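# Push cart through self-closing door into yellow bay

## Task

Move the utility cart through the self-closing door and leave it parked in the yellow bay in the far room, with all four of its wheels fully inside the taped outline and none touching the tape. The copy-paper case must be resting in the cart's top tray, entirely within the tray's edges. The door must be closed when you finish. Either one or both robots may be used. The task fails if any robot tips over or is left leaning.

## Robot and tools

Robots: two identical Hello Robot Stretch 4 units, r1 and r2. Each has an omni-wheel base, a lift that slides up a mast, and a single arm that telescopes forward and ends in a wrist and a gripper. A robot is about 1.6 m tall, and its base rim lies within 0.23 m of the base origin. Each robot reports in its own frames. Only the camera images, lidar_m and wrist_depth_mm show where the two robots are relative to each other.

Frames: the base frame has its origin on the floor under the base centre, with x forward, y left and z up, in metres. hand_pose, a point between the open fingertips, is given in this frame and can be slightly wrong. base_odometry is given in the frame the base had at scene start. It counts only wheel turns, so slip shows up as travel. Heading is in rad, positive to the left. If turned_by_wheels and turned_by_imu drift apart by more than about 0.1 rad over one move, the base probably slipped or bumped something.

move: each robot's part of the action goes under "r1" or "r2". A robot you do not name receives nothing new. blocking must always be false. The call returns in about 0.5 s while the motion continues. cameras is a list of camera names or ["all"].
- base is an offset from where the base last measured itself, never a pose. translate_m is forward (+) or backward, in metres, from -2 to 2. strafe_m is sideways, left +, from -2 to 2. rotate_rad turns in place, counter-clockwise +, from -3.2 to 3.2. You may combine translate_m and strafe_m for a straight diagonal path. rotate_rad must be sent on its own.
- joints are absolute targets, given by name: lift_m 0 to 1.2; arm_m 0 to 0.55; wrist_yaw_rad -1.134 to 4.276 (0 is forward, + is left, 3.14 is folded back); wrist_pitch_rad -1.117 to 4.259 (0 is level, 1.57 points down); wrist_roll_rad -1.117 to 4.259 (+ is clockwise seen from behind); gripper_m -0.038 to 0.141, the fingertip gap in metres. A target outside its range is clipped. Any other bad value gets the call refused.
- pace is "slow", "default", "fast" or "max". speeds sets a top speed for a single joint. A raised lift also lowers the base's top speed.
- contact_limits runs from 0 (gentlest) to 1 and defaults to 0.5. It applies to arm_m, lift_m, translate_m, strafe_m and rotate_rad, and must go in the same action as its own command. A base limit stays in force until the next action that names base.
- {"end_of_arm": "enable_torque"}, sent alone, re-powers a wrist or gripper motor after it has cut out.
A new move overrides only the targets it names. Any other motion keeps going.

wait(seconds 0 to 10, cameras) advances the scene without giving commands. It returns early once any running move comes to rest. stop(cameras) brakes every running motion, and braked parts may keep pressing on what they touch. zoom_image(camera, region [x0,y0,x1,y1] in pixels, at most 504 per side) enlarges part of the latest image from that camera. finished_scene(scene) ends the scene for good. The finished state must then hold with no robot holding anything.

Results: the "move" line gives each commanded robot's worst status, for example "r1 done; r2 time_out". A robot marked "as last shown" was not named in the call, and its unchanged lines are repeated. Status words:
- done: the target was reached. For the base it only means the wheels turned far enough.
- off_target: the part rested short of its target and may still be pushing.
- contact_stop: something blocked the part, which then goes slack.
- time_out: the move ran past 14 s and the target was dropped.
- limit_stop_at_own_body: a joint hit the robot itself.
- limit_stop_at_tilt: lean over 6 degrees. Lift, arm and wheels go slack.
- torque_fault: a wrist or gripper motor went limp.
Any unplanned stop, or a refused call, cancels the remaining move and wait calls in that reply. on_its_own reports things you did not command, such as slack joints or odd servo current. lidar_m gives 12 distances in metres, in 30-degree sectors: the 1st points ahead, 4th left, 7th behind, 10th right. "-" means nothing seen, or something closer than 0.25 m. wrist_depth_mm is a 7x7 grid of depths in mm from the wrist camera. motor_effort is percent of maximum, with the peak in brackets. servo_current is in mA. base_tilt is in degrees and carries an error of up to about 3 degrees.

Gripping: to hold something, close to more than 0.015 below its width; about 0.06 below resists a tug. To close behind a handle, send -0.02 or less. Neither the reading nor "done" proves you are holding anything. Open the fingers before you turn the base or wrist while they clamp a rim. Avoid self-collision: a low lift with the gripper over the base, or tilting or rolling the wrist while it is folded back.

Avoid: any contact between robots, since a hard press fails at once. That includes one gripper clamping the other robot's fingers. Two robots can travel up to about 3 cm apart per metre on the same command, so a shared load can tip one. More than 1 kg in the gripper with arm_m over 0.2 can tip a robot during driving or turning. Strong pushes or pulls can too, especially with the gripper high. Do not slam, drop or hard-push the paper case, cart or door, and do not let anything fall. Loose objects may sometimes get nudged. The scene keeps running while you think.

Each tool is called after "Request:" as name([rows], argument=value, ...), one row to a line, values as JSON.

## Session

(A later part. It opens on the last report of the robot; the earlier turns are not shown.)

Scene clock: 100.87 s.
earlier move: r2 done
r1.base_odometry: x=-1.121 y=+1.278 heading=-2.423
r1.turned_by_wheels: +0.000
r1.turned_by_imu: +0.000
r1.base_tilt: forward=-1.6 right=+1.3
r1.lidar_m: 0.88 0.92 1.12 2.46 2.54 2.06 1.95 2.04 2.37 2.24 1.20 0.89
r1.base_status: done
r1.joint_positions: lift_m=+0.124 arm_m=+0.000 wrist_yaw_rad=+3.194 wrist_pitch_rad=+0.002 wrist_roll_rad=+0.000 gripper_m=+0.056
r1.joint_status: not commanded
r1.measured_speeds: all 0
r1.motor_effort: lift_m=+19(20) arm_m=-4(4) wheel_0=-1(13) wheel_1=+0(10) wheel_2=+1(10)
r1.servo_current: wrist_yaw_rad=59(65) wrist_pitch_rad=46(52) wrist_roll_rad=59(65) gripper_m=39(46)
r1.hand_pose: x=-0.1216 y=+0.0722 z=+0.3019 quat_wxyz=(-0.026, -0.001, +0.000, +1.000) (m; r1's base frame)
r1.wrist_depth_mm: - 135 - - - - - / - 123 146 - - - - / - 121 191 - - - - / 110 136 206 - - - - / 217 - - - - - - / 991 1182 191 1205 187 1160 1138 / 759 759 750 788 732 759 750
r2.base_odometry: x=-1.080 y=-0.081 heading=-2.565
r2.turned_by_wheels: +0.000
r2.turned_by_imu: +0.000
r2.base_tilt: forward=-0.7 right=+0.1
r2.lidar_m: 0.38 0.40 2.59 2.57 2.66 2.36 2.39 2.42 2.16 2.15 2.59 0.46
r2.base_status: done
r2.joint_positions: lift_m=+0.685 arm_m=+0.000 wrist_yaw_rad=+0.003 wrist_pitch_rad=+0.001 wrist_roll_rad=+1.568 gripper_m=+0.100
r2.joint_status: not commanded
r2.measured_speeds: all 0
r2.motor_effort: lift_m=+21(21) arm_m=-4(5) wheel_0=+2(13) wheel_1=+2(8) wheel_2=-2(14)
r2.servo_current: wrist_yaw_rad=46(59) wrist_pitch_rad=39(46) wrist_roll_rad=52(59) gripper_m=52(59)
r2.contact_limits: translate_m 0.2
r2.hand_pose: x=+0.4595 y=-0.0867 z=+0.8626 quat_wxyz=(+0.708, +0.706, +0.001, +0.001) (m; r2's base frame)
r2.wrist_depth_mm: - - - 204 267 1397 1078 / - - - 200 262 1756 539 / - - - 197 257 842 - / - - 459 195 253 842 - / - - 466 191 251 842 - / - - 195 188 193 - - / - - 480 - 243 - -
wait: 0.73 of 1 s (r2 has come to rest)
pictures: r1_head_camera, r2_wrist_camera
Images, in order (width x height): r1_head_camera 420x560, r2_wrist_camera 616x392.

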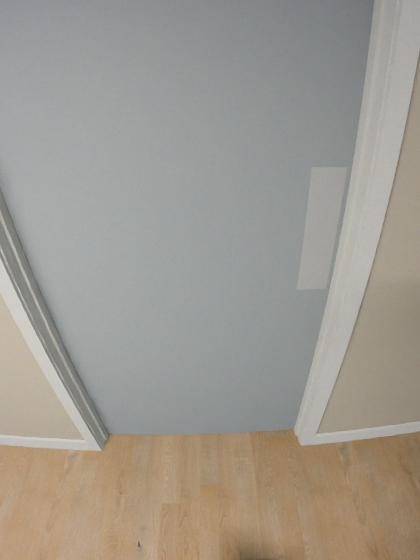

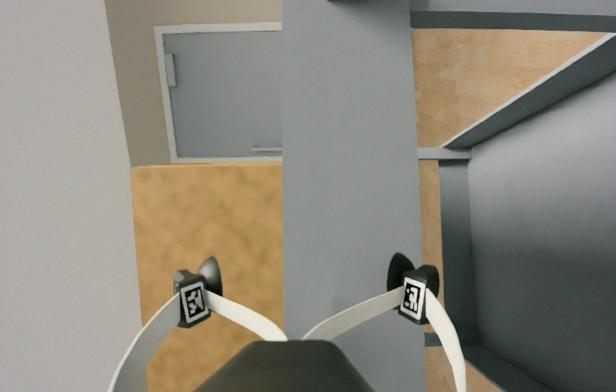

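Request:
move(blocking=false, r1={"base":{"translate_m":0.58,"strafe_m":-0.05}}, r2={"joints":{"gripper_m":-0.03}})

Request:
wait(seconds=2.5)

Request:
wait(seconds=2)

Request:
move(blocking=false, r1={"base":{"translate_m":1.1},"pace":"slow","contact_limits":{"translate_m":0.8}}, r2={"base":{"translate_m":-0.6,"strafe_m":-0.1}})

Request:
wait(seconds=4, cameras=["r2_head_camera","r2_head_left_camera","r2_wrist_camera"])

Scene clock: 112.17 s.
move: r1 moving; r2 moving
r1.base_odometry: x=-1.146 y=+1.260 heading=-2.422
r1.turned_by_wheels: +0.000
r1.turned_by_imu: +0.000
r1.base_tilt: forward=-1.6 right=+1.2
r1.lidar_m: 0.84 0.88 1.09 2.45 2.54 2.10 1.99 2.10 2.36 2.23 1.18 0.88
r1.base_status: translate_m moving; strafe_m moving
r1.joint_positions: lift_m=+0.124 arm_m=+0.000 wrist_yaw_rad=+3.194 wrist_pitch_rad=+0.002 wrist_roll_rad=+0.000 gripper_m=+0.056
r1.joint_status: not commanded
r1.measured_speeds: translate_m=+0.122 strafe_m=-0.012 rotate_rad=+0.000 lift_m=+0.000 arm_m=+0.000 wrist_yaw_rad=+0.000 wrist_pitch_rad=+0.000 wrist_roll_rad=+0.000
r1.motor_effort: lift_m=+20(20) arm_m=-4(4) wheel_0=+9(9) wheel_1=+3(6) wheel_2=-8(9)
r1.servo_current: wrist_yaw_rad=52(59) wrist_pitch_rad=39(52) wrist_roll_rad=46(59) gripper_m=39(46)
r1.hand_pose: x=-0.1216 y=+0.0722 z=+0.3019 quat_wxyz=(-0.026, -0.001, +0.000, +1.000) (m; r1's base frame)
r1.wrist_depth_mm: - 135 - - - - - / - 123 146 - - - - / - 121 190 - - - - / 110 136 206 - - - - / 216 - - - - - - / 991 1205 192 1182 187 1118 1098 / 750 750 750 798 723 759 759
r2.base_odometry: x=-1.080 y=-0.081 heading=-2.565
r2.turned_by_wheels: +0.000
r2.turned_by_imu: +0.000
r2.base_tilt: forward=-0.7 right=+0.1
r2.lidar_m: 0.39 0.38 2.59 2.59 2.66 2.37 2.38 2.39 2.16 2.15 2.63 0.47
r2.base_status: not commanded
r2.joint_positions: lift_m=+0.685 arm_m=+0.000 wrist_yaw_rad=+0.003 wrist_pitch_rad=+0.001 wrist_roll_rad=+1.568 gripper_m=+0.083
r2.joint_status: gripper_m moving
r2.measured_speeds: all 0
r2.motor_effort: lift_m=+21(21) arm_m=-4(4) wheel_0=+2(2) wheel_1=+3(3) wheel_2=-2(3)
r2.servo_current: wrist_yaw_rad=52(59) wrist_pitch_rad=39(46) wrist_roll_rad=46(59) gripper_m=91(117)
r2.contact_limits: translate_m 0.2
r2.hand_pose: x=+0.4595 y=-0.0867 z=+0.8626 quat_wxyz=(+0.708, +0.706, +0.001, +0.001) (m; r2's base frame)
r2.wrist_depth_mm: - - - 204 266 1397 1060 / - - - 200 262 1708 530 / - - - 198 259 842 - / - - 455 195 254 854 - / - - 462 191 251 842 - / - - 197 187 191 - - / - - 480 - 244 - -
pictures: none

Scene clock: 113.67 s.
earlier move: r1 moving; r2 done
r1.base_odometry: x=-1.460 y=+1.029 heading=-2.422
r1.turned_by_wheels: +0.000
r1.turned_by_imu: +0.000
r1.base_tilt: forward=-1.6 right=+1.3
r1.lidar_m: 0.46 0.49 0.68 1.39 2.58 2.53 2.38 2.51 2.34 1.89 0.58 0.50
r1.base_status: translate_m moving; strafe_m moving
r1.joint_positions: lift_m=+0.124 arm_m=+0.000 wrist_yaw_rad=+3.194 wrist_pitch_rad=+0.002 wrist_roll_rad=+0.000 gripper_m=+0.056
r1.joint_status: not commanded
r1.measured_speeds: translate_m=+0.291 strafe_m=-0.025 rotate_rad=+0.000 lift_m=+0.000 arm_m=+0.000 wrist_yaw_rad=+0.000 wrist_pitch_rad=+0.000 wrist_roll_rad=+0.000
r1.motor_effort: lift_m=+20(20) arm_m=-4(4) wheel_0=+7(10) wheel_1=+3(7) wheel_2=-4(10)
r1.servo_current: wrist_yaw_rad=52(72) wrist_pitch_rad=46(52) wrist_roll_rad=46(65) gripper_m=46(46)
r1.hand_pose: x=-0.1216 y=+0.0722 z=+0.3019 quat_wxyz=(-0.026, -0.001, +0.000, +1.000) (m; r1's base frame)
r1.wrist_depth_mm: - 134 - - - - - / - 122 144 - - - - / - 120 188 - - - - / 110 135 202 - - - - / 216 - - - - - - / 991 1205 193 1205 187 1138 1098 / 224 759 291 143 691 759 750
r2.base_odometry: x=-1.080 y=-0.082 heading=-2.565
r2.turned_by_wheels: +0.000
r2.turned_by_imu: +0.001
r2.base_tilt: forward=-0.6 right=+0.0
r2.lidar_m: 0.39 0.38 2.55 2.58 2.66 2.36 2.39 2.40 2.14 2.15 2.61 0.42
r2.base_status: not commanded
r2.joint_positions: lift_m=+0.685 arm_m=+0.000 wrist_yaw_rad=+0.003 wrist_pitch_rad=+0.001 wrist_roll_rad=+1.568 gripper_m=-0.028
r2.joint_status: all done
r2.measured_speeds: all 0
r2.motor_effort: lift_m=+21(21) arm_m=-4(4) wheel_0=+2(2) wheel_1=+3(3) wheel_2=+1(3)
r2.servo_current: wrist_yaw_rad=59(59) wrist_pitch_rad=46(46) wrist_roll_rad=52(59) gripper_m=150(332)
r2.contact_limits: translate_m 0.2
r2.hand_pose: x=+0.4596 y=-0.0864 z=+0.8626 quat_wxyz=(+0.708, +0.706, +0.002, +0.001) (m; r2's base frame)
r2.wrist_depth_mm: - - - 189 251 1537 1160 / - - - 187 249 1661 530 / - - - 185 244 820 - / - 449 449 183 242 854 - / - 462 455 181 239 - - / - - 185 178 178 - - / - - 477 - 234 - -
wait: 1.50 of 2.5 s (r2 has come to rest)
pictures: none

Scene clock: 115.10 s.
earlier move: r1 done
r1.base_odometry: x=-1.590 y=+0.934 heading=-2.422
r1.turned_by_wheels: +0.000
r1.turned_by_imu: +0.000
r1.base_tilt: forward=-1.6 right=+1.3
r1.lidar_m: 0.28 0.33 0.44 0.88 2.60 2.68 2.54 2.67 2.30 1.16 0.38 0.33
r1.base_status: done
r1.joint_positions: lift_m=+0.124 arm_m=+0.000 wrist_yaw_rad=+3.194 wrist_pitch_rad=+0.002 wrist_roll_rad=+0.000 gripper_m=+0.056
r1.joint_status: not commanded
r1.measured_speeds: all 0
r1.motor_effort: lift_m=+19(20) arm_m=-4(4) wheel_0=+1(10) wheel_1=+1(7) wheel_2=+0(10)
r1.servo_current: wrist_yaw_rad=52(72) wrist_pitch_rad=39(52) wrist_roll_rad=52(78) gripper_m=46(46)
r1.hand_pose: x=-0.1216 y=+0.0722 z=+0.3019 quat_wxyz=(-0.026, -0.001, +0.000, +1.000) (m; r1's base frame)
r1.wrist_depth_mm: - 135 - - - - - / - 124 146 - - - - / - 121 191 - - - - / 110 136 207 - - - - / 216 - - - - - - / 229 1182 194 1205 187 1138 1138 / 741 750 759 798 788 759 768
r2.base_odometry: x=-1.080 y=-0.082 heading=-2.565
r2.turned_by_wheels: +0.000
r2.turned_by_imu: +0.000
r2.base_tilt: forward=-0.7 right=+0.1
r2.lidar_m: 0.39 0.37 2.58 2.57 2.68 2.38 2.39 2.42 2.15 2.14 2.58 0.43
r2.base_status: not commanded
r2.joint_positions: lift_m=+0.685 arm_m=+0.000 wrist_yaw_rad=+0.003 wrist_pitch_rad=+0.001 wrist_roll_rad=+1.568 gripper_m=-0.028
r2.joint_status: all done
r2.measured_speeds: all 0
r2.motor_effort: lift_m=+21(21) arm_m=-4(4) wheel_0=+2(2) wheel_1=+3(3) wheel_2=+1(3)
r2.servo_current: wrist_yaw_rad=52(65) wrist_pitch_rad=39(46) wrist_roll_rad=39(59) gripper_m=150(332)
r2.contact_limits: translate_m 0.2
r2.hand_pose: x=+0.4596 y=-0.0864 z=+0.8626 quat_wxyz=(+0.708, +0.706, +0.002, +0.001) (m; r2's base frame)
r2.wrist_depth_mm: - - - 189 251 1537 1160 / - - - 187 247 1708 525 / - - - 184 244 842 - / - 449 449 182 242 854 - / - 462 455 180 238 - - / - - 185 178 177 - - / - - 473 - 235 - -
wait: 1.43 of 2 s (r1 has come to rest)
pictures: none

Scene clock: 115.60 s.
move: r1 moving; r2 moving
r1.base_odometry: x=-1.599 y=+0.926 heading=-2.422
r1.turned_by_wheels: +0.000
r1.turned_by_imu: +0.000
r1.base_tilt: forward=-1.6 right=+1.3
r1.lidar_m: 0.28 0.31 0.45 0.85 2.61 2.68 2.55 2.68 2.29 1.16 0.39 0.31
r1.base_status: translate_m moving
r1.joint_positions: lift_m=+0.124 arm_m=+0.000 wrist_yaw_rad=+3.194 wrist_pitch_rad=+0.002 wrist_roll_rad=+0.000 gripper_m=+0.056
r1.joint_status: not commanded
r1.measured_speeds: translate_m=+0.049 strafe_m=+0.000 rotate_rad=-0.001 lift_m=+0.000 arm_m=+0.000 wrist_yaw_rad=+0.000 wrist_pitch_rad=+0.000 wrist_roll_rad=+0.000
r1.motor_effort: lift_m=+20(20) arm_m=-4(4) wheel_0=+3(7) wheel_1=+6(6) wheel_2=-4(7)
r1.servo_current: wrist_yaw_rad=65(65) wrist_pitch_rad=39(46) wrist_roll_rad=46(52) gripper_m=39(46)
r1.contact_limits: translate_m 0.8
r1.hand_pose: x=-0.1216 y=+0.0722 z=+0.3019 quat_wxyz=(-0.026, -0.001, +0.000, +1.000) (m; r1's base frame)
r1.wrist_depth_mm: - 135 - - - - - / - 124 146 - - - - / - 121 191 - - - - / 110 136 206 - - - - / 217 - - - - - - / 228 1205 194 1160 188 1138 1098 / 759 750 768 788 778 768 759
r2.base_odometry: x=-1.057 y=-0.060 heading=-2.565
r2.turned_by_wheels: +0.001
r2.turned_by_imu: +0.001
r2.base_tilt: forward=-0.6 right=+0.1
r2.lidar_m: 0.41 0.39 2.59 2.59 2.65 2.35 2.35 2.41 2.14 2.15 2.62 0.46
r2.base_status: translate_m moving; strafe_m moving
r2.joint_positions: lift_m=+0.685 arm_m=+0.000 wrist_yaw_rad=+0.009 wrist_pitch_rad=+0.001 wrist_roll_rad=+1.568 gripper_m=-0.028
r2.joint_status: not commanded
r2.measured_speeds: translate_m=-0.122 strafe_m=-0.021 rotate_rad=-0.002 lift_m=+0.000 arm_m=+0.000 wrist_yaw_rad=+0.000 wrist_pitch_rad=+0.000 wrist_roll_rad=+0.000
r2.motor_effort: lift_m=+21(21) arm_m=-4(4) wheel_0=-2(10) wheel_1=-10(10) wheel_2=+24(24)
r2.servo_current: wrist_yaw_rad=65(65) wrist_pitch_rad=33(46) wrist_roll_rad=46(52) gripper_m=150(150)
r2.hand_pose: x=+0.4601 y=-0.0847 z=+0.8626 quat_wxyz=(+0.708, +0.706, +0.004, +0.003) (m; r2's base frame)
r2.wrist_depth_mm: - - - 187 248 1661 1182 / - - - 185 246 1708 559 / - - - 183 244 831 - / - 455 445 182 243 842 - / - - 462 181 241 831 - / - - 186 180 179 - - / - - 484 - 237 129 -
pictures: none

Scene clock: 118.60 s.
earlier move: r1 moving; r2 done
r1.base_odometry: x=-1.815 y=+0.736 heading=-2.421
r1.turned_by_wheels: +0.000
r1.turned_by_imu: +0.002
r1.base_tilt: forward=-1.6 right=+1.3
r1.lidar_m: 0.25 0.25 0.25 0.41 2.64 3.01 2.87 2.94 2.34 0.28 0.31 0.25
r1.base_status: translate_m moving
r1.joint_positions: lift_m=+0.124 arm_m=+0.000 wrist_yaw_rad=+3.194 wrist_pitch_rad=+0.002 wrist_roll_rad=+0.000 gripper_m=+0.056
r1.joint_status: not commanded
r1.measured_speeds: translate_m=+0.099 strafe_m=+0.000 rotate_rad=+0.007 lift_m=+0.000 arm_m=-0.001 wrist_yaw_rad=+0.005 wrist_pitch_rad=+0.000 wrist_roll_rad=+0.000
r1.motor_effort: lift_m=+19(20) arm_m=-2(4) wheel_0=+12(20) wheel_1=+11(13) wheel_2=-16(19)
r1.servo_current: wrist_yaw_rad=52(65) wrist_pitch_rad=46(52) wrist_roll_rad=39(72) gripper_m=39(52)
r1.contact_limits: translate_m 0.8
r1.hand_pose: x=-0.1217 y=+0.0722 z=+0.3019 quat_wxyz=(-0.026, -0.001, +0.000, +1.000) (m; r1's base frame)
r1.wrist_depth_mm: - 133 133 - - - - / - 111 132 - - - - / - 114 138 - - - - / - 134 185 - - - - / 205 - - - - - - / 220 1182 192 1182 188 1138 1118 / 217 741 759 798 778 759 788
r2.base_odometry: x=-0.632 y=+0.329 heading=-2.565
r2.turned_by_wheels: -0.001
r2.turned_by_imu: +0.002
r2.base_tilt: forward=-0.7 right=+0.1
r2.lidar_m: 0.36 0.36 2.85 2.89 2.09 1.82 1.86 2.10 1.85 1.87 2.22 0.45
r2.base_status: done
r2.joint_positions: lift_m=+0.685 arm_m=+0.000 wrist_yaw_rad=+0.003 wrist_pitch_rad=+0.003 wrist_roll_rad=+1.569 gripper_m=-0.029
r2.joint_status: not commanded
r2.measured_speeds: all 0
r2.motor_effort: lift_m=+21(21) arm_m=-3(5) wheel_0=-1(10) wheel_1=-2(11) wheel_2=+3(24)
r2.servo_current: wrist_yaw_rad=52(72) wrist_pitch_rad=46(52) wrist_roll_rad=46(65) gripper_m=98(150)
r2.hand_pose: x=+0.4595 y=-0.0866 z=+0.8622 quat_wxyz=(+0.708, +0.706, +0.002, +0.000) (m; r2's base frame)
r2.wrist_depth_mm: - - - 260 272 289 289 / - - - 255 260 1618 1182 / - - - 188 250 1661 - / - - 442 181 242 820 - / - 442 442 177 234 820 - / - 439 185 169 179 - - / - - 442 - 221 - -
wait: 3.00 of 4 s (r2 has come to rest)
pictures: r2_head_camera, r2_head_left_camera, r2_wrist_camera
Images, in order (width x height): r2_head_camera 420x560, r2_head_left_camera 420x672, r2_wrist_camera 616x392.

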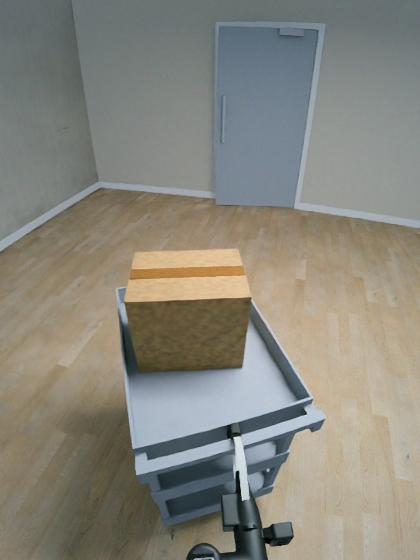

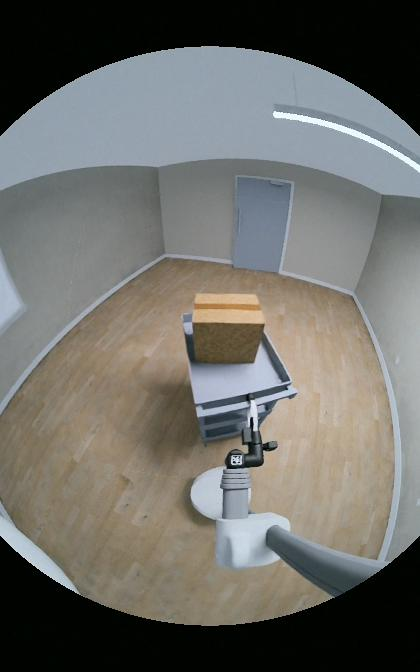

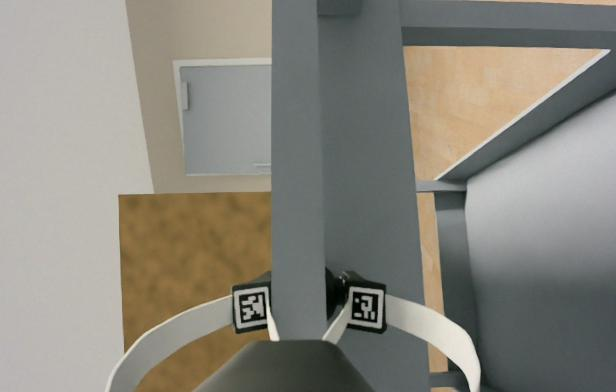

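Request:
move(blocking=false, r2={"base":{"strafe_m":-0.7,"translate_m":0.1}})

Request:
wait(seconds=2.2)

Request:
wait(seconds=2)

Request:
move(blocking=false, r2={"base":{"rotate_rad":0.7},"pace":"slow"})

Request:
wait(seconds=2, cameras=["r2_head_camera","r2_head_left_camera"])

Scene clock: 125.67 s.
earlier move: r1 moving
move: r2 moving
r1.base_odometry: x=-2.347 y=+0.270 heading=-2.422
r1.turned_by_wheels: +0.000
r1.turned_by_imu: +0.000
r1.base_tilt: forward=-1.6 right=+1.3
r1.lidar_m: 2.33 2.35 3.27 0.25 0.31 0.97 3.61 0.65 0.84 2.13 2.22 2.94
r1.base_status: translate_m moving
r1.joint_positions: lift_m=+0.124 arm_m=+0.000 wrist_yaw_rad=+3.197 wrist_pitch_rad=+0.002 wrist_roll_rad=+0.000 gripper_m=+0.056
r1.joint_status: not commanded
r1.measured_speeds: translate_m=+0.100 strafe_m=+0.000 rotate_rad=+0.004 lift_m=+0.000 arm_m=+0.000 wrist_yaw_rad=+0.000 wrist_pitch_rad=+0.000 wrist_roll_rad=+0.000
r1.motor_effort: lift_m=+19(20) arm_m=+5(5) wheel_0=+3(6) wheel_1=+10(12) wheel_2=-8(9)
r1.servo_current: wrist_yaw_rad=46(65) wrist_pitch_rad=33(52) wrist_roll_rad=52(65) gripper_m=39(46)
r1.contact_limits: translate_m 0.8
r1.hand_pose: x=-0.1219 y=+0.0715 z=+0.3019 quat_wxyz=(-0.027, -0.001, +0.000, +1.000) (m; r1's base frame)
r1.wrist_depth_mm: - 133 132 - - - - / - 116 133 - - - - / - 114 138 - - - - / - 134 185 - - - - / 205 759 - - - - - / 214 798 194 1205 187 1138 1098 / 217 151 759 778 778 759 759
r2.base_odometry: x=-0.653 y=+0.355 heading=-2.565
r2.turned_by_wheels: +0.000
r2.turned_by_imu: +0.002
r2.base_tilt: forward=-0.6 right=+0.1
r2.lidar_m: 0.35 0.36 2.86 2.92 2.05 1.85 1.88 2.06 1.83 1.83 2.24 0.45
r2.base_status: translate_m moving; strafe_m moving
r2.joint_positions: lift_m=+0.685 arm_m=+0.000 wrist_yaw_rad=+0.006 wrist_pitch_rad=+0.003 wrist_roll_rad=+1.569 gripper_m=-0.029
r2.joint_status: not commanded
r2.measured_speeds: translate_m=+0.018 strafe_m=-0.129 rotate_rad=-0.003 lift_m=+0.000 arm_m=+0.000 wrist_yaw_rad=+0.019 wrist_pitch_rad=+0.000 wrist_roll_rad=+0.001
r2.motor_effort: lift_m=+21(21) arm_m=-3(4) wheel_0=+17(18) wheel_1=-9(10) wheel_2=-5(5)
r2.servo_current: wrist_yaw_rad=39(65) wrist_pitch_rad=39(52) wrist_roll_rad=52(52) gripper_m=98(104)
r2.hand_pose: x=+0.4598 y=-0.0858 z=+0.8622 quat_wxyz=(+0.708, +0.706, +0.003, +0.001) (m; r2's base frame)
r2.wrist_depth_mm: - - - 202 268 274 276 / - - - 254 258 1537 1138 / - - - 188 250 1708 - / - - - 182 241 831 - / - 439 436 177 234 820 - / - 436 186 170 179 - - / - - 439 - 221 - -
pictures: none

Scene clock: 127.37 s.
earlier move: r1 done; r2 moving
r1.base_odometry: x=-2.417 y=+0.209 heading=-2.422
r1.turned_by_wheels: +0.000
r1.turned_by_imu: +0.000
r1.base_tilt: forward=-1.6 right=+1.3
r1.lidar_m: 2.34 2.34 0.25 0.25 0.27 0.81 3.71 0.74 0.97 2.14 2.22 2.93
r1.base_status: done
r1.joint_positions: lift_m=+0.124 arm_m=+0.000 wrist_yaw_rad=+3.196 wrist_pitch_rad=+0.002 wrist_roll_rad=+0.000 gripper_m=+0.056
r1.joint_status: not commanded
r1.measured_speeds: all 0
r1.motor_effort: lift_m=+20(20) arm_m=+5(5) wheel_0=+3(6) wheel_1=+8(12) wheel_2=-5(9)
r1.servo_current: wrist_yaw_rad=52(65) wrist_pitch_rad=33(52) wrist_roll_rad=59(65) gripper_m=46(52)
r1.contact_limits: translate_m 0.8
r1.hand_pose: x=-0.1219 y=+0.0715 z=+0.3019 quat_wxyz=(-0.027, -0.001, +0.000, +1.000) (m; r1's base frame)
r1.wrist_depth_mm: - 133 132 - - - - / - 116 133 - - - - / - 114 138 - - - - / - 134 184 - - - - / 204 831 - - - - - / 213 854 195 1182 187 1160 1008 / 218 163 750 798 778 759 768
r2.base_odometry: x=-0.956 y=+0.701 heading=-2.565
r2.turned_by_wheels: +0.000
r2.turned_by_imu: +0.005
r2.base_tilt: forward=-0.7 right=+0.0
r2.lidar_m: 0.26 0.25 0.25 3.31 2.34 2.06 2.09 1.59 1.42 1.44 1.75 3.32
r2.base_status: translate_m moving; strafe_m moving
r2.joint_positions: lift_m=+0.685 arm_m=+0.000 wrist_yaw_rad=+0.014 wrist_pitch_rad=+0.003 wrist_roll_rad=+1.569 gripper_m=-0.029
r2.joint_status: not commanded
r2.measured_speeds: translate_m=+0.040 strafe_m=-0.297 rotate_rad=-0.002 lift_m=+0.000 arm_m=+0.000 wrist_yaw_rad=+0.000 wrist_pitch_rad=+0.000 wrist_roll_rad=+0.000
r2.motor_effort: lift_m=+21(21) arm_m=-3(4) wheel_0=+12(22) wheel_1=-6(10) wheel_2=-3(6)
r2.servo_current: wrist_yaw_rad=65(85) wrist_pitch_rad=46(52) wrist_roll_rad=46(59) gripper_m=104(104)
r2.hand_pose: x=+0.4605 y=-0.0834 z=+0.8622 quat_wxyz=(+0.708, +0.706, +0.006, +0.004) (m; r2's base frame)
r2.wrist_depth_mm: - - - - - 1661 1138 / - - - - - 1661 1182 / - - - - - 1708 1182 / - - - - - 1661 1182 / - - - 190 224 1464 1118 / - - 186 162 180 241 1138 / - - - - 202 1576 1182
wait: 1.70 of 2.2 s (r1 has come to rest)
pictures: none

Scene clock: 129.00 s.
earlier move: r2 done
r1.base_odometry: x=-2.417 y=+0.209 heading=-2.422
r1.turned_by_wheels: +0.000
r1.turned_by_imu: +0.000
r1.base_tilt: forward=-1.6 right=+1.2
r1.lidar_m: 2.67 2.34 0.27 0.25 0.29 0.78 3.73 0.75 0.98 2.15 2.21 2.94
r1.base_status: done
r1.joint_positions: lift_m=+0.124 arm_m=+0.000 wrist_yaw_rad=+3.196 wrist_pitch_rad=+0.002 wrist_roll_rad=+0.000 gripper_m=+0.056
r1.joint_status: not commanded
r1.measured_speeds: all 0
r1.motor_effort: lift_m=+20(20) arm_m=+4(5) wheel_0=+3(6) wheel_1=+8(12) wheel_2=-5(9)
r1.servo_current: wrist_yaw_rad=39(72) wrist_pitch_rad=46(52) wrist_roll_rad=52(72) gripper_m=46(52)
r1.contact_limits: translate_m 0.8
r1.hand_pose: x=-0.1219 y=+0.0715 z=+0.3019 quat_wxyz=(-0.027, -0.001, +0.000, +1.000) (m; r1's base frame)
r1.wrist_depth_mm: - 132 132 - - - - / - 116 133 - - - - / - 114 138 - - - - / - 134 185 - - - - / 204 831 - - - - - / 214 878 194 1205 188 1138 1008 / 217 163 750 798 788 750 759
r2.base_odometry: x=-1.097 y=+0.862 heading=-2.566
r2.turned_by_wheels: -0.001
r2.turned_by_imu: +0.013
r2.base_tilt: forward=-0.7 right=+0.1
r2.lidar_m: 0.25 0.25 0.25 3.50 2.42 2.17 2.18 1.42 1.24 1.22 1.52 2.96
r2.base_status: done
r2.joint_positions: lift_m=+0.685 arm_m=+0.000 wrist_yaw_rad=-0.004 wrist_pitch_rad=+0.003 wrist_roll_rad=+1.569 gripper_m=-0.029
r2.joint_status: not commanded
r2.measured_speeds: all 0
r2.motor_effort: lift_m=+19(21) arm_m=+5(6) wheel_0=-5(27) wheel_1=+0(14) wheel_2=-10(11)
r2.servo_current: wrist_yaw_rad=39(150) wrist_pitch_rad=46(52) wrist_roll_rad=46(65) gripper_m=91(111)
r2.hand_pose: x=+0.4588 y=-0.0887 z=+0.8624 quat_wxyz=(+0.708, +0.707, -0.001, -0.002) (m; r2's base frame)
r2.wrist_depth_mm: - - - - - 1661 1160 / - - - - - 1708 1182 / - - - - - 1708 1160 / - - - 214 - 1708 1205 / - - - 190 250 1576 1205 / - - 186 153 181 241 243 / - - - - 198 - 1182
wait: 1.63 of 2 s (r2 has come to rest)
pictures: none

Scene clock: 129.50 s.
move: r2 moving
r1: as last shown
r1.base_tilt: forward=-1.6 right=+1.3
r1.lidar_m: 2.66 2.38 0.26 0.25 0.28 0.78 3.72 0.74 0.99 2.14 2.19 2.96
r1.motor_effort: lift_m=+19(20) arm_m=+4(5) wheel_0=+2(3) wheel_1=+8(8) wheel_2=-5(5)
r1.servo_current: wrist_yaw_rad=46(78) wrist_pitch_rad=46(46) wrist_roll_rad=39(59) gripper_m=46(46)
r1.contact_limits: translate_m 0.8
r1.wrist_depth_mm: - 132 132 - - - - / - 116 133 - - - - / - 114 138 - - - - / - 134 185 - - - - / 205 831 - - - - - / 213 878 193 1182 187 1138 1025 / 216 163 750 778 788 759 759
r2.base_odometry: x=-1.097 y=+0.862 heading=-2.442
r2.turned_by_wheels: +0.124
r2.turned_by_imu: +0.111
r2.base_tilt: forward=-0.7 right=+0.1
r2.lidar_m: 0.25 0.25 0.25 3.31 2.32 2.15 1.93 1.30 1.22 1.25 1.68 3.62
r2.base_status: rotate_rad moving
r2.joint_positions: lift_m=+0.685 arm_m=+0.000 wrist_yaw_rad=-0.022 wrist_pitch_rad=+0.003 wrist_roll_rad=+1.569 gripper_m=-0.029
r2.joint_status: not commanded
r2.measured_speeds: translate_m=-0.004 strafe_m=+0.001 rotate_rad=+0.485 lift_m=+0.000 arm_m=+0.000 wrist_yaw_rad=-0.025 wrist_pitch_rad=+0.000 wrist_roll_rad=+0.000
r2.motor_effort: lift_m=+19(19) arm_m=+5(5) wheel_0=-15(19) wheel_1=-11(11) wheel_2=-25(25)
r2.servo_current: wrist_yaw_rad=143(143) wrist_pitch_rad=39(46) wrist_roll_rad=46(52) gripper_m=85(98)
r2.hand_pose: x=+0.4572 y=-0.0938 z=+0.8624 quat_wxyz=(+0.708, +0.706, -0.007, -0.009) (m; r2's base frame)
r2.wrist_depth_mm: - - - - - 1708 1182 / - - - - - 1708 1160 / - - - - - 1756 1182 / - - - 211 - 1708 1182 / - - - 183 244 1499 1118 / - - 185 148 180 239 249 / - - - - 195 - 1182
pictures: none

Scene clock: 131.27 s.
earlier move: r2 done
r1.base_odometry: x=-2.417 y=+0.209 heading=-2.422
r1.turned_by_wheels: +0.000
r1.turned_by_imu: +0.000
r1.base_tilt: forward=-1.5 right=+1.3
r1.lidar_m: 2.40 2.50 0.25 0.25 0.29 0.80 3.73 0.75 0.96 2.13 2.19 2.93
r1.base_status: not commanded
r1.joint_positions: lift_m=+0.124 arm_m=+0.000 wrist_yaw_rad=+3.196 wrist_pitch_rad=+0.002 wrist_roll_rad=+0.000 gripper_m=+0.056
r1.joint_status: not commanded
r1.measured_speeds: all 0
r1.motor_effort: lift_m=+19(20) arm_m=+5(5) wheel_0=+3(4) wheel_1=+8(8) wheel_2=-5(6)
r1.servo_current: wrist_yaw_rad=39(78) wrist_pitch_rad=52(52) wrist_roll_rad=46(72) gripper_m=39(46)
r1.contact_limits: translate_m 0.8
r1.hand_pose: x=-0.1219 y=+0.0715 z=+0.3019 quat_wxyz=(-0.027, -0.001, +0.000, +1.000) (m; r1's base frame)
r1.wrist_depth_mm: - 133 132 - - - - / - 116 133 - - - - / - 114 138 - - - - / - 134 184 - - - - / 204 831 - - - - - / 214 878 193 1205 188 1118 991 / 218 163 759 809 778 750 759
r2.base_odometry: x=-1.097 y=+0.862 heading=-1.866
r2.turned_by_wheels: +0.576
r2.turned_by_imu: +0.493
r2.base_tilt: forward=-0.7 right=+0.0
r2.lidar_m: 0.33 0.32 0.36 2.33 2.18 1.97 1.34 1.22 1.25 1.68 3.61 2.97
r2.base_status: done
r2.joint_positions: lift_m=+0.685 arm_m=+0.000 wrist_yaw_rad=+0.002 wrist_pitch_rad=+0.003 wrist_roll_rad=+1.569 gripper_m=-0.029
r2.joint_status: not commanded
r2.measured_speeds: all 0
r2.motor_effort: lift_m=+19(19) arm_m=-4(6) wheel_0=+4(24) wheel_1=-5(12) wheel_2=+6(26)
r2.servo_current: wrist_yaw_rad=46(150) wrist_pitch_rad=46(46) wrist_roll_rad=52(59) gripper_m=85(98)
r2.hand_pose: x=+0.4595 y=-0.0869 z=+0.8624 quat_wxyz=(+0.708, +0.707, +0.002, +0.000) (m; r2's base frame)
r2.wrist_depth_mm: - - - - - 1661 1160 / - - - - - 1708 1182 / - - - - - 1708 1160 / - - - - - 1708 1182 / - - - 183 238 248 251 / - - 185 173 177 768 - / - - 433 - 217 - -
wait: 1.77 of 2 s (r2 has come to rest)
pictures: r2_head_camera, r2_head_left_camera
Images, in order (width x height): r2_head_camera 420x560, r2_head_left_camera 420x672.

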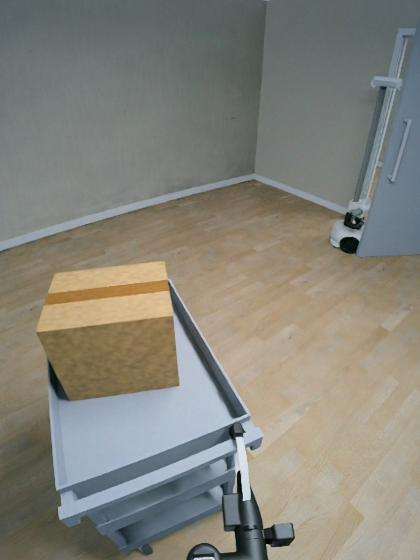

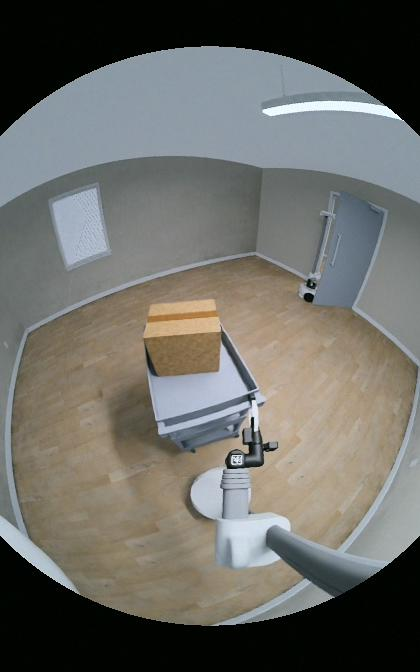

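Request:
move(blocking=false, r1={"base":{"strafe_m":0.6,"translate_m":0.05},"pace":"slow","contact_limits":{"strafe_m":0.7}}, r2={"joints":{"gripper_m":0.1}})

Request:
wait(seconds=2)

Request:
move(blocking=false, r2={"base":{"strafe_m":0.15,"translate_m":0.02},"pace":"slow"})

Request:
wait(seconds=2.5, cameras=["r2_wrist_camera","r2_head_camera"])

Scene clock: 139.43 s.
move: r1 moving; r2 moving
r1.base_odometry: x=-2.409 y=+0.198 heading=-2.423
r1.turned_by_wheels: -0.001
r1.turned_by_imu: -0.001
r1.base_tilt: forward=-1.6 right=+1.3
r1.lidar_m: 2.44 2.49 2.84 0.25 0.29 0.75 3.72 0.74 0.98 2.16 2.22 2.98
r1.base_status: translate_m moving; strafe_m moving
r1.joint_positions: lift_m=+0.124 arm_m=+0.000 wrist_yaw_rad=+3.196 wrist_pitch_rad=+0.002 wrist_roll_rad=+0.000 gripper_m=+0.056
r1.joint_status: not commanded
r1.measured_speeds: translate_m=+0.004 strafe_m=+0.053 rotate_rad=+0.000 lift_m=+0.000 arm_m=+0.000 wrist_yaw_rad=+0.000 wrist_pitch_rad=+0.000 wrist_roll_rad=+0.000
r1.motor_effort: lift_m=+20(20) arm_m=+5(5) wheel_0=-12(14) wheel_1=+10(13) wheel_2=-5(7)
r1.servo_current: wrist_yaw_rad=39(59) wrist_pitch_rad=46(46) wrist_roll_rad=59(59) gripper_m=33(46)
r1.contact_limits: strafe_m 0.7
r1.hand_pose: x=-0.1219 y=+0.0715 z=+0.3019 quat_wxyz=(-0.027, -0.001, +0.000, +1.000) (m; r1's base frame)
r1.wrist_depth_mm: - 133 133 - - - - / - 116 132 - - - - / - 114 138 - - - - / - 134 185 - - - - / 205 854 - - - - 1756 / 213 891 194 1182 187 1138 1025 / 217 163 759 788 788 759 750
r2.base_odometry: x=-1.097 y=+0.862 heading=-1.866
r2.turned_by_wheels: +0.000
r2.turned_by_imu: +0.000
r2.base_tilt: forward=-0.7 right=+0.0
r2.lidar_m: 0.30 0.32 0.35 2.33 2.19 1.96 1.32 1.22 1.24 1.64 3.62 2.97
r2.base_status: not commanded
r2.joint_positions: lift_m=+0.685 arm_m=+0.000 wrist_yaw_rad=+0.000 wrist_pitch_rad=+0.003 wrist_roll_rad=+1.569 gripper_m=-0.003
r2.joint_status: gripper_m moving
r2.measured_speeds: translate_m=+0.000 strafe_m=+0.000 rotate_rad=+0.000 lift_m=+0.000 arm_m=+0.000 wrist_yaw_rad=-0.005 wrist_pitch_rad=+0.000 wrist_roll_rad=+0.000
r2.motor_effort: lift_m=+19(19) arm_m=-3(4) wheel_0=+4(4) wheel_1=-5(6) wheel_2=+5(6)
r2.servo_current: wrist_yaw_rad=39(59) wrist_pitch_rad=39(46) wrist_roll_rad=52(52) gripper_m=91(98)
r2.hand_pose: x=+0.4593 y=-0.0874 z=+0.8624 quat_wxyz=(+0.708, +0.707, +0.001, -0.001) (m; r2's base frame)
r2.wrist_depth_mm: - - - - - 1661 1182 / - - - - - 1708 1160 / - - - - - 1808 1160 / - - - - - 1661 1182 / - - - 187 241 252 255 / - - 186 176 182 778 - / - - 436 - 222 - -
pictures: none

Scene clock: 140.93 s.
earlier move: r1 moving; r2 done
r1.base_odometry: x=-2.325 y=+0.084 heading=-2.422
r1.turned_by_wheels: +0.000
r1.turned_by_imu: +0.001
r1.base_tilt: forward=-1.5 right=+1.2
r1.lidar_m: 2.39 0.25 2.92 0.25 0.25 0.50 3.75 0.83 0.98 2.27 2.38 3.15
r1.base_status: translate_m moving; strafe_m moving
r1.joint_positions: lift_m=+0.124 arm_m=+0.000 wrist_yaw_rad=+3.196 wrist_pitch_rad=+0.002 wrist_roll_rad=+0.000 gripper_m=+0.056
r1.joint_status: not commanded
r1.measured_speeds: translate_m=+0.006 strafe_m=+0.100 rotate_rad=-0.002 lift_m=+0.000 arm_m=+0.000 wrist_yaw_rad=+0.000 wrist_pitch_rad=+0.000 wrist_roll_rad=+0.000
r1.motor_effort: lift_m=+19(20) arm_m=+5(5) wheel_0=-10(15) wheel_1=+10(14) wheel_2=-3(7)
r1.servo_current: wrist_yaw_rad=46(72) wrist_pitch_rad=39(46) wrist_roll_rad=46(72) gripper_m=46(46)
r1.contact_limits: strafe_m 0.7
r1.hand_pose: x=-0.1219 y=+0.0715 z=+0.3019 quat_wxyz=(-0.027, -0.001, +0.000, +1.000) (m; r1's base frame)
r1.wrist_depth_mm: - 133 132 - - - 459 / - 116 132 - - - 469 / - 114 138 - - - 413 / - 134 185 - - - 415 / 206 1661 - - - - 415 / 220 1098 193 1205 186 1118 488 / 217 750 750 788 788 759 484
r2.base_odometry: x=-1.097 y=+0.862 heading=-1.866
r2.turned_by_wheels: +0.000
r2.turned_by_imu: +0.000
r2.base_tilt: forward=-0.7 right=+0.1
r2.lidar_m: 0.34 0.32 0.37 2.35 2.17 1.96 1.33 1.21 1.25 1.63 3.61 2.87
r2.base_status: not commanded
r2.joint_positions: lift_m=+0.685 arm_m=+0.000 wrist_yaw_rad=+0.000 wrist_pitch_rad=+0.003 wrist_roll_rad=+1.569 gripper_m=+0.100
r2.joint_status: all done
r2.measured_speeds: all 0
r2.motor_effort: lift_m=+19(19) arm_m=-3(4) wheel_0=+4(4) wheel_1=-5(6) wheel_2=+3(6)
r2.servo_current: wrist_yaw_rad=46(65) wrist_pitch_rad=46(46) wrist_roll_rad=59(59) gripper_m=46(130)
r2.hand_pose: x=+0.4593 y=-0.0875 z=+0.8624 quat_wxyz=(+0.708, +0.707, +0.001, -0.001) (m; r2's base frame)
r2.wrist_depth_mm: - - - - - 1661 1160 / - - - - - 1661 1182 / - - - - - 1756 1205 / - - - - - 1756 1205 / - - - 191 244 255 259 / - - 191 179 187 788 - / - - - - 223 - -
wait: 1.50 of 2 s (r2 has come to rest)
pictures: none

Scene clock: 141.43 s.
earlier move: r1 moving
move: r2 moving
r1.base_odometry: x=-2.295 y=+0.044 heading=-2.423
r1.turned_by_wheels: +0.000
r1.turned_by_imu: +0.000
r1.base_tilt: forward=-1.6 right=+1.3
r1.lidar_m: 2.37 0.25 0.25 0.25 0.25 0.46 3.73 0.85 0.99 2.35 2.40 3.23
r1.base_status: translate_m moving; strafe_m moving
r1.joint_positions: lift_m=+0.124 arm_m=+0.000 wrist_yaw_rad=+3.196 wrist_pitch_rad=+0.002 wrist_roll_rad=+0.000 gripper_m=+0.056
r1.joint_status: not commanded
r1.measured_speeds: translate_m=+0.009 strafe_m=+0.101 rotate_rad=-0.001 lift_m=+0.000 arm_m=+0.000 wrist_yaw_rad=+0.000 wrist_pitch_rad=+0.000 wrist_roll_rad=+0.000
r1.motor_effort: lift_m=+19(20) arm_m=+4(5) wheel_0=-10(13) wheel_1=+9(10) wheel_2=-5(5)
r1.servo_current: wrist_yaw_rad=39(65) wrist_pitch_rad=33(52) wrist_roll_rad=59(65) gripper_m=46(46)
r1.contact_limits: strafe_m 0.7
r1.hand_pose: x=-0.1219 y=+0.0715 z=+0.3019 quat_wxyz=(-0.027, -0.001, +0.000, +1.000) (m; r1's base frame)
r1.wrist_depth_mm: - 133 133 - - - 402 / - 116 132 - - - 410 / - 114 138 - - - 418 / - 134 185 - - - 433 / 204 - - - - - 375 / 220 1182 194 1182 187 1118 433 / 218 759 750 788 778 723 424
r2.base_odometry: x=-1.085 y=+0.856 heading=-1.867
r2.turned_by_wheels: -0.001
r2.turned_by_imu: -0.001
r2.base_tilt: forward=-0.7 right=+0.1
r2.lidar_m: 0.34 0.31 0.35 2.34 2.18 1.98 1.32 1.23 1.24 1.66 3.61 2.84
r2.base_status: translate_m moving; strafe_m moving
r2.joint_positions: lift_m=+0.685 arm_m=+0.000 wrist_yaw_rad=-0.005 wrist_pitch_rad=+0.003 wrist_roll_rad=+1.569 gripper_m=+0.100
r2.joint_status: not commanded
r2.measured_speeds: translate_m=+0.007 strafe_m=+0.052 rotate_rad=-0.001 lift_m=+0.000 arm_m=+0.000 wrist_yaw_rad=-0.012 wrist_pitch_rad=+0.000 wrist_roll_rad=+0.000
r2.motor_effort: lift_m=+19(19) arm_m=-3(4) wheel_0=-12(12) wheel_1=+7(7) wheel_2=-10(10)
r2.servo_current: wrist_yaw_rad=46(46) wrist_pitch_rad=46(52) wrist_roll_rad=52(59) gripper_m=52(59)
r2.hand_pose: x=+0.4588 y=-0.0889 z=+0.8624 quat_wxyz=(+0.708, +0.707, -0.001, -0.003) (m; r2's base frame)
r2.wrist_depth_mm: - - - - - 1661 1160 / - - - - - 1708 1160 / - - - - - 1756 1182 / - - - 202 200 1708 1182 / - - - 190 245 259 258 / - - 190 180 186 778 - / - - - - 222 - -
pictures: none

Scene clock: 143.67 s.
earlier move: r1 moving; r2 done
r1.base_odometry: x=-2.162 y=-0.136 heading=-2.422
r1.turned_by_wheels: +0.000
r1.turned_by_imu: +0.001
r1.base_tilt: forward=-1.6 right=+1.2
r1.lidar_m: 2.36 0.26 0.25 - 0.25 0.29 3.77 1.04 1.02 2.58 2.64 3.54
r1.base_status: translate_m moving; strafe_m moving
r1.joint_positions: lift_m=+0.124 arm_m=+0.000 wrist_yaw_rad=+3.196 wrist_pitch_rad=+0.002 wrist_roll_rad=+0.000 gripper_m=+0.056
r1.joint_status: not commanded
r1.measured_speeds: translate_m=+0.008 strafe_m=+0.100 rotate_rad=-0.004 lift_m=+0.000 arm_m=+0.000 wrist_yaw_rad=+0.000 wrist_pitch_rad=+0.000 wrist_roll_rad=+0.000
r1.motor_effort: lift_m=+19(20) arm_m=+4(5) wheel_0=-13(14) wheel_1=+9(11) wheel_2=+0(6)
r1.servo_current: wrist_yaw_rad=52(72) wrist_pitch_rad=33(52) wrist_roll_rad=39(72) gripper_m=39(52)
r1.contact_limits: strafe_m 0.7
r1.hand_pose: x=-0.1219 y=+0.0715 z=+0.3019 quat_wxyz=(-0.027, -0.001, +0.000, +1.000) (m; r1's base frame)
r1.wrist_depth_mm: - 133 132 - - 312 211 / - 116 132 - - 319 215 / - 114 138 - - 319 216 / - 134 185 - - 325 218 / 205 - - - 1863 327 219 / 219 1205 194 1182 187 329 218 / 219 750 750 798 640 273 217
r2.base_odometry: x=-0.959 y=+0.799 heading=-1.867
r2.turned_by_wheels: +0.001
r2.turned_by_imu: +0.001
r2.base_tilt: forward=-0.7 right=+0.0
r2.lidar_m: 0.35 0.36 3.27 2.21 2.08 2.12 1.41 1.30 1.37 1.75 3.30 0.47
r2.base_status: done
r2.joint_positions: lift_m=+0.685 arm_m=+0.000 wrist_yaw_rad=-0.003 wrist_pitch_rad=+0.002 wrist_roll_rad=+1.569 gripper_m=+0.100
r2.joint_status: not commanded
r2.measured_speeds: all 0
r2.motor_effort: lift_m=+17(19) arm_m=-3(4) wheel_0=-4(14) wheel_1=+5(8) wheel_2=-8(13)
r2.servo_current: wrist_yaw_rad=59(65) wrist_pitch_rad=46(52) wrist_roll_rad=52(59) gripper_m=52(65)
r2.hand_pose: x=+0.4590 y=-0.0884 z=+0.8627 quat_wxyz=(+0.708, +0.707, +0.000, -0.002) (m; r2's base frame)
r2.wrist_depth_mm: - - - - - 1708 1182 / - - - - - 1708 1182 / - - - 214 236 1618 1205 / - - - 204 263 289 290 / - - - 192 248 1499 - / - - 195 182 195 - - / - - 418 - 231 - -
wait: 2.23 of 2.5 s (r2 has come to rest)
pictures: r2_head_camera, r2_wrist_camera
Images, in order (width x height): r2_head_camera 420x560, r2_wrist_camera 616x392.

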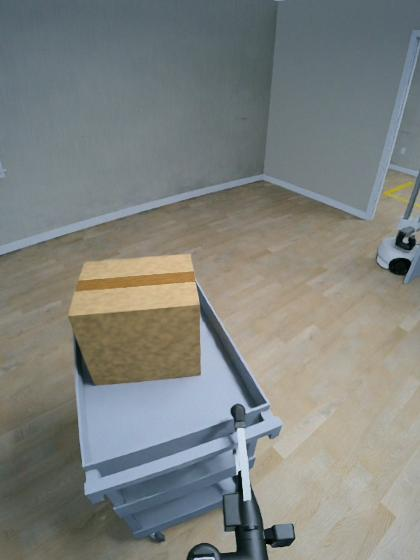

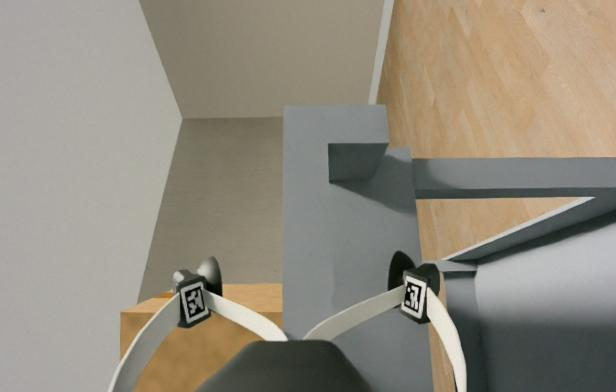

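Request:
move(blocking=false, r2={"base":{"strafe_m":0.1,"translate_m":-0.01},"pace":"slow"})

Request:
wait(seconds=1)

Request:
wait(seconds=1)

Request:
move(blocking=false, r2={"joints":{"gripper_m":-0.035}})

Request:
wait(seconds=2, cameras=["r2_wrist_camera","r1_head_left_camera","r2_head_left_camera"])

Scene clock: 151.63 s.
earlier move: r1 done
move: r2 moving
r1.base_odometry: x=-2.059 y=-0.275 heading=-2.422
r1.turned_by_wheels: +0.000
r1.turned_by_imu: +0.002
r1.base_tilt: forward=-1.6 right=+1.3
r1.lidar_m: 2.34 2.79 0.25 - 0.25 0.25 0.50 3.85 1.16 2.71 2.83 3.75
r1.base_status: done
r1.joint_positions: lift_m=+0.124 arm_m=+0.000 wrist_yaw_rad=+3.196 wrist_pitch_rad=+0.002 wrist_roll_rad=+0.000 gripper_m=+0.056
r1.joint_status: not commanded
r1.measured_speeds: all 0
r1.motor_effort: lift_m=+19(19) arm_m=+4(5) wheel_0=-7(7) wheel_1=+7(7) wheel_2=-1(1)
r1.servo_current: wrist_yaw_rad=52(65) wrist_pitch_rad=39(46) wrist_roll_rad=52(59) gripper_m=39(46)
r1.contact_limits: strafe_m 0.7
r1.hand_pose: x=-0.1219 y=+0.0715 z=+0.3019 quat_wxyz=(-0.027, -0.001, +0.000, +1.000) (m; r1's base frame)
r1.wrist_depth_mm: - 133 133 - 389 236 182 / - 116 133 - 394 237 183 / - 114 138 - 402 242 186 / - 134 185 - 407 242 186 / 205 - - - 375 243 187 / 220 1205 193 1182 188 243 187 / 219 750 759 154 375 207 187
r2.base_odometry: x=-0.946 y=+0.796 heading=-1.867
r2.turned_by_wheels: +0.000
r2.turned_by_imu: +0.001
r2.base_tilt: forward=-0.7 right=+0.1
r2.lidar_m: 0.36 0.34 3.24 2.21 2.06 2.12 1.43 1.33 1.38 1.77 2.76 0.48
r2.base_status: translate_m moving; strafe_m moving
r2.joint_positions: lift_m=+0.685 arm_m=+0.000 wrist_yaw_rad=-0.003 wrist_pitch_rad=+0.002 wrist_roll_rad=+1.569 gripper_m=+0.100
r2.joint_status: not commanded
r2.measured_speeds: translate_m=-0.006 strafe_m=+0.053 rotate_rad=+0.001 lift_m=+0.000 arm_m=+0.000 wrist_yaw_rad=-0.002 wrist_pitch_rad=+0.000 wrist_roll_rad=+0.000
r2.motor_effort: lift_m=+17(17) arm_m=-4(4) wheel_0=-11(12) wheel_1=+8(9) wheel_2=+1(8)
r2.servo_current: wrist_yaw_rad=46(52) wrist_pitch_rad=39(46) wrist_roll_rad=52(59) gripper_m=52(59)
r2.hand_pose: x=+0.4590 y=-0.0884 z=+0.8627 quat_wxyz=(+0.708, +0.707, +0.000, -0.002) (m; r2's base frame)
r2.wrist_depth_mm: - - - - - 1708 1160 / - - - - - 1708 1182 / - - - 213 271 1499 1138 / - - - 203 262 1499 413 / - - - 193 247 809 - / - - 195 181 198 - - / - 421 418 - 229 723 -
pictures: none

Scene clock: 152.63 s.
earlier move: r2 moving
r1.base_odometry: x=-2.059 y=-0.275 heading=-2.422
r1.turned_by_wheels: +0.000
r1.turned_by_imu: +0.000
r1.base_tilt: forward=-1.6 right=+1.2
r1.lidar_m: 2.35 2.91 0.25 - 0.25 0.25 0.48 3.84 1.17 2.70 2.82 3.78
r1.base_status: done
r1.joint_positions: lift_m=+0.124 arm_m=+0.000 wrist_yaw_rad=+3.196 wrist_pitch_rad=+0.002 wrist_roll_rad=+0.000 gripper_m=+0.056
r1.joint_status: not commanded
r1.measured_speeds: all 0
r1.motor_effort: lift_m=+19(20) arm_m=+5(5) wheel_0=-7(7) wheel_1=+7(8) wheel_2=-1(1)
r1.servo_current: wrist_yaw_rad=46(65) wrist_pitch_rad=39(46) wrist_roll_rad=46(65) gripper_m=39(46)
r1.contact_limits: strafe_m 0.7
r1.hand_pose: x=-0.1219 y=+0.0715 z=+0.3019 quat_wxyz=(-0.027, -0.001, +0.000, +1.000) (m; r1's base frame)
r1.wrist_depth_mm: - 132 132 - 389 236 182 / - 116 132 - 397 237 184 / - 114 138 - 399 241 186 / - 134 185 - 402 241 186 / 204 - - - 377 244 187 / 220 1205 193 1182 188 244 187 / 217 759 750 153 375 207 188
r2.base_odometry: x=-0.870 y=+0.781 heading=-1.867
r2.turned_by_wheels: +0.000
r2.turned_by_imu: +0.000
r2.base_tilt: forward=-0.6 right=+0.0
r2.lidar_m: 0.35 0.36 3.12 2.16 2.00 2.06 1.48 1.36 1.40 1.80 2.83 0.46
r2.base_status: translate_m moving; strafe_m moving
r2.joint_positions: lift_m=+0.685 arm_m=+0.000 wrist_yaw_rad=-0.005 wrist_pitch_rad=+0.002 wrist_roll_rad=+1.569 gripper_m=+0.100
r2.joint_status: not commanded
r2.measured_speeds: translate_m=-0.005 strafe_m=+0.045 rotate_rad=-0.001 lift_m=+0.000 arm_m=+0.000 wrist_yaw_rad=+0.000 wrist_pitch_rad=+0.000 wrist_roll_rad=+0.000
r2.motor_effort: lift_m=+17(17) arm_m=-3(4) wheel_0=-8(12) wheel_1=+3(9) wheel_2=+4(8)
r2.servo_current: wrist_yaw_rad=39(59) wrist_pitch_rad=39(46) wrist_roll_rad=46(59) gripper_m=52(59)
r2.hand_pose: x=+0.4589 y=-0.0888 z=+0.8627 quat_wxyz=(+0.708, +0.707, -0.001, -0.002) (m; r2's base frame)
r2.wrist_depth_mm: - - - 235 - 1661 1182 / - - - 257 289 297 297 / - - - 211 273 1618 1160 / - - - 203 260 1756 - / - - 442 193 247 842 - / - 439 194 181 197 - - / - - 430 - 230 - -
wait: 1.00 s; no rest
pictures: none

Scene clock: 153.33 s.
earlier move: r2 done
r1.base_odometry: x=-2.059 y=-0.275 heading=-2.422
r1.turned_by_wheels: +0.000
r1.turned_by_imu: +0.000
r1.base_tilt: forward=-1.6 right=+1.3
r1.lidar_m: 2.34 2.92 0.25 - 0.25 0.25 0.50 3.85 1.18 2.70 2.81 3.75
r1.base_status: done
r1.joint_positions: lift_m=+0.124 arm_m=+0.000 wrist_yaw_rad=+3.196 wrist_pitch_rad=+0.002 wrist_roll_rad=+0.000 gripper_m=+0.056
r1.joint_status: not commanded
r1.measured_speeds: all 0
r1.motor_effort: lift_m=+19(20) arm_m=+5(5) wheel_0=-6(7) wheel_1=+7(8) wheel_2=-1(1)
r1.servo_current: wrist_yaw_rad=46(65) wrist_pitch_rad=52(52) wrist_roll_rad=52(65) gripper_m=46(46)
r1.contact_limits: strafe_m 0.7
r1.hand_pose: x=-0.1219 y=+0.0715 z=+0.3019 quat_wxyz=(-0.027, -0.001, +0.000, +1.000) (m; r1's base frame)
r1.wrist_depth_mm: - 133 132 - 389 236 182 / - 116 133 - 397 237 185 / - 114 138 - 404 241 186 / - 134 185 - 404 243 186 / 205 - - - 373 243 187 / 220 1182 195 1205 188 244 188 / 217 759 759 153 373 208 187
r2.base_odometry: x=-0.861 y=+0.779 heading=-1.867
r2.turned_by_wheels: +0.000
r2.turned_by_imu: +0.000
r2.base_tilt: forward=-0.7 right=+0.0
r2.lidar_m: 0.36 0.37 3.11 2.15 1.96 2.05 1.51 1.37 1.42 1.83 2.85 0.46
r2.base_status: done
r2.joint_positions: lift_m=+0.685 arm_m=+0.000 wrist_yaw_rad=-0.005 wrist_pitch_rad=+0.002 wrist_roll_rad=+1.569 gripper_m=+0.100
r2.joint_status: not commanded
r2.measured_speeds: all 0
r2.motor_effort: lift_m=+17(17) arm_m=-3(4) wheel_0=-5(12) wheel_1=+4(9) wheel_2=+2(8)
r2.servo_current: wrist_yaw_rad=46(59) wrist_pitch_rad=33(46) wrist_roll_rad=52(59) gripper_m=52(59)
r2.hand_pose: x=+0.4589 y=-0.0888 z=+0.8627 quat_wxyz=(+0.708, +0.707, -0.001, -0.002) (m; r2's base frame)
r2.wrist_depth_mm: - - - 236 - 1661 1182 / - - - 271 293 297 298 / - - - 211 273 1708 1205 / - - - 203 262 1756 - / - - 445 194 247 842 - / - 445 195 182 196 - - / - - 433 - 231 - -
wait: 0.70 of 1 s (r2 has come to rest)
pictures: none

Scene clock: 153.83 s.
move: r2 moving
r1: as last shown
r1.lidar_m: 2.33 2.90 0.25 - 0.25 0.25 0.51 3.85 1.17 2.69 2.84 3.78
r1.motor_effort: lift_m=+19(20) arm_m=+4(5) wheel_0=-6(7) wheel_1=+7(7) wheel_2=-1(1)
r1.servo_current: wrist_yaw_rad=52(72) wrist_pitch_rad=39(52) wrist_roll_rad=39(72) gripper_m=46(52)
r1.contact_limits: strafe_m 0.7
r1.wrist_depth_mm: - 133 132 - 392 236 182 / - 116 133 - 394 238 184 / - 114 138 - 402 240 186 / - 134 185 - 404 242 187 / 205 - - - 375 243 187 / 219 1205 194 1182 188 244 188 / 217 759 741 153 375 208 188
r2.base_odometry: x=-0.861 y=+0.779 heading=-1.867
r2.turned_by_wheels: +0.000
r2.turned_by_imu: +0.000
r2.base_tilt: forward=-0.7 right=+0.1
r2.lidar_m: 0.33 0.35 3.11 2.15 1.97 2.02 1.48 1.35 1.42 1.81 2.85 0.46
r2.base_status: not commanded
r2.joint_positions: lift_m=+0.685 arm_m=+0.000 wrist_yaw_rad=-0.005 wrist_pitch_rad=+0.002 wrist_roll_rad=+1.569 gripper_m=+0.083
r2.joint_status: gripper_m moving
r2.measured_speeds: all 0
r2.motor_effort: lift_m=+17(17) arm_m=-3(4) wheel_0=-5(5) wheel_1=+4(4) wheel_2=+2(2)
r2.servo_current: wrist_yaw_rad=52(59) wrist_pitch_rad=33(46) wrist_roll_rad=52(59) gripper_m=124(130)
r2.hand_pose: x=+0.4589 y=-0.0888 z=+0.8627 quat_wxyz=(+0.708, +0.707, -0.001, -0.002) (m; r2's base frame)
r2.wrist_depth_mm: - - - 235 - 1661 1160 / - - - 224 291 300 306 / - - - 213 278 1661 1182 / - - - 201 262 1708 - / - - 445 193 248 831 - / - 442 196 182 193 - - / - - 433 - 231 778 -
pictures: none

Scene clock: 155.37 s.
earlier move: r2 done
r1.base_odometry: x=-2.059 y=-0.275 heading=-2.422
r1.turned_by_wheels: +0.000
r1.turned_by_imu: +0.000
r1.base_tilt: forward=-1.6 right=+1.3
r1.lidar_m: 2.35 2.91 0.25 - 0.25 0.25 0.48 3.84 1.16 2.69 2.83 3.77
r1.base_status: not commanded
r1.joint_positions: lift_m=+0.124 arm_m=+0.000 wrist_yaw_rad=+3.196 wrist_pitch_rad=+0.002 wrist_roll_rad=+0.000 gripper_m=+0.056
r1.joint_status: not commanded
r1.measured_speeds: all 0
r1.motor_effort: lift_m=+19(20) arm_m=+5(5) wheel_0=-6(7) wheel_1=+7(7) wheel_2=-1(1)
r1.servo_current: wrist_yaw_rad=65(72) wrist_pitch_rad=39(52) wrist_roll_rad=52(72) gripper_m=39(52)
r1.contact_limits: strafe_m 0.7
r1.hand_pose: x=-0.1219 y=+0.0715 z=+0.3019 quat_wxyz=(-0.027, -0.001, +0.000, +1.000) (m; r1's base frame)
r1.wrist_depth_mm: - 133 133 - 389 236 182 / - 116 133 - 397 238 184 / - 114 138 - 399 241 185 / - 134 185 - 404 242 187 / 206 - - - 375 243 187 / 219 1205 193 1182 187 243 187 / 218 741 741 153 377 207 188
r2.base_odometry: x=-0.861 y=+0.779 heading=-1.867
r2.turned_by_wheels: +0.000
r2.turned_by_imu: +0.000
r2.base_tilt: forward=-0.7 right=+0.1
r2.lidar_m: 0.34 0.34 3.11 2.14 2.00 2.03 1.45 1.35 1.43 1.83 2.84 0.46
r2.base_status: not commanded
r2.joint_positions: lift_m=+0.685 arm_m=+0.000 wrist_yaw_rad=+0.001 wrist_pitch_rad=+0.002 wrist_roll_rad=+1.569 gripper_m=-0.033
r2.joint_status: all done
r2.measured_speeds: all 0
r2.motor_effort: lift_m=+17(18) arm_m=-3(4) wheel_0=-3(5) wheel_1=+4(4) wheel_2=+2(3)
r2.servo_current: wrist_yaw_rad=39(65) wrist_pitch_rad=46(46) wrist_roll_rad=52(59) gripper_m=124(338)
r2.hand_pose: x=+0.4594 y=-0.0872 z=+0.8626 quat_wxyz=(+0.708, +0.707, +0.001, +0.000) (m; r2's base frame)
r2.wrist_depth_mm: - - - 213 - 1618 1160 / - - - 204 273 281 282 / - - - 193 257 1756 1118 / - - - 186 246 820 - / - 433 430 180 236 831 - / - 430 184 171 179 - - / - - 430 - 222 133 -
wait: 1.53 of 2 s (r2 has come to rest)
pictures: r1_head_left_camera, r2_head_left_camera, r2_wrist_camera
Images, in order (width x height): r1_head_left_camera 420x672, r2_head_left_camera 420x672, r2_wrist_camera 616x392.

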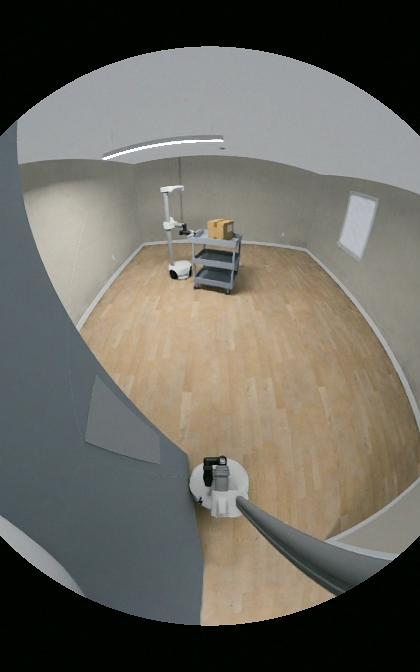

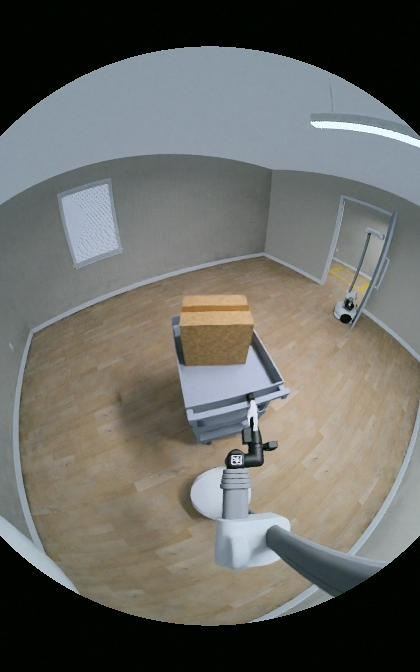

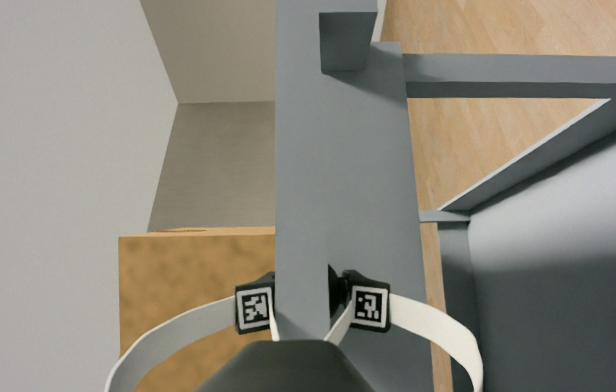

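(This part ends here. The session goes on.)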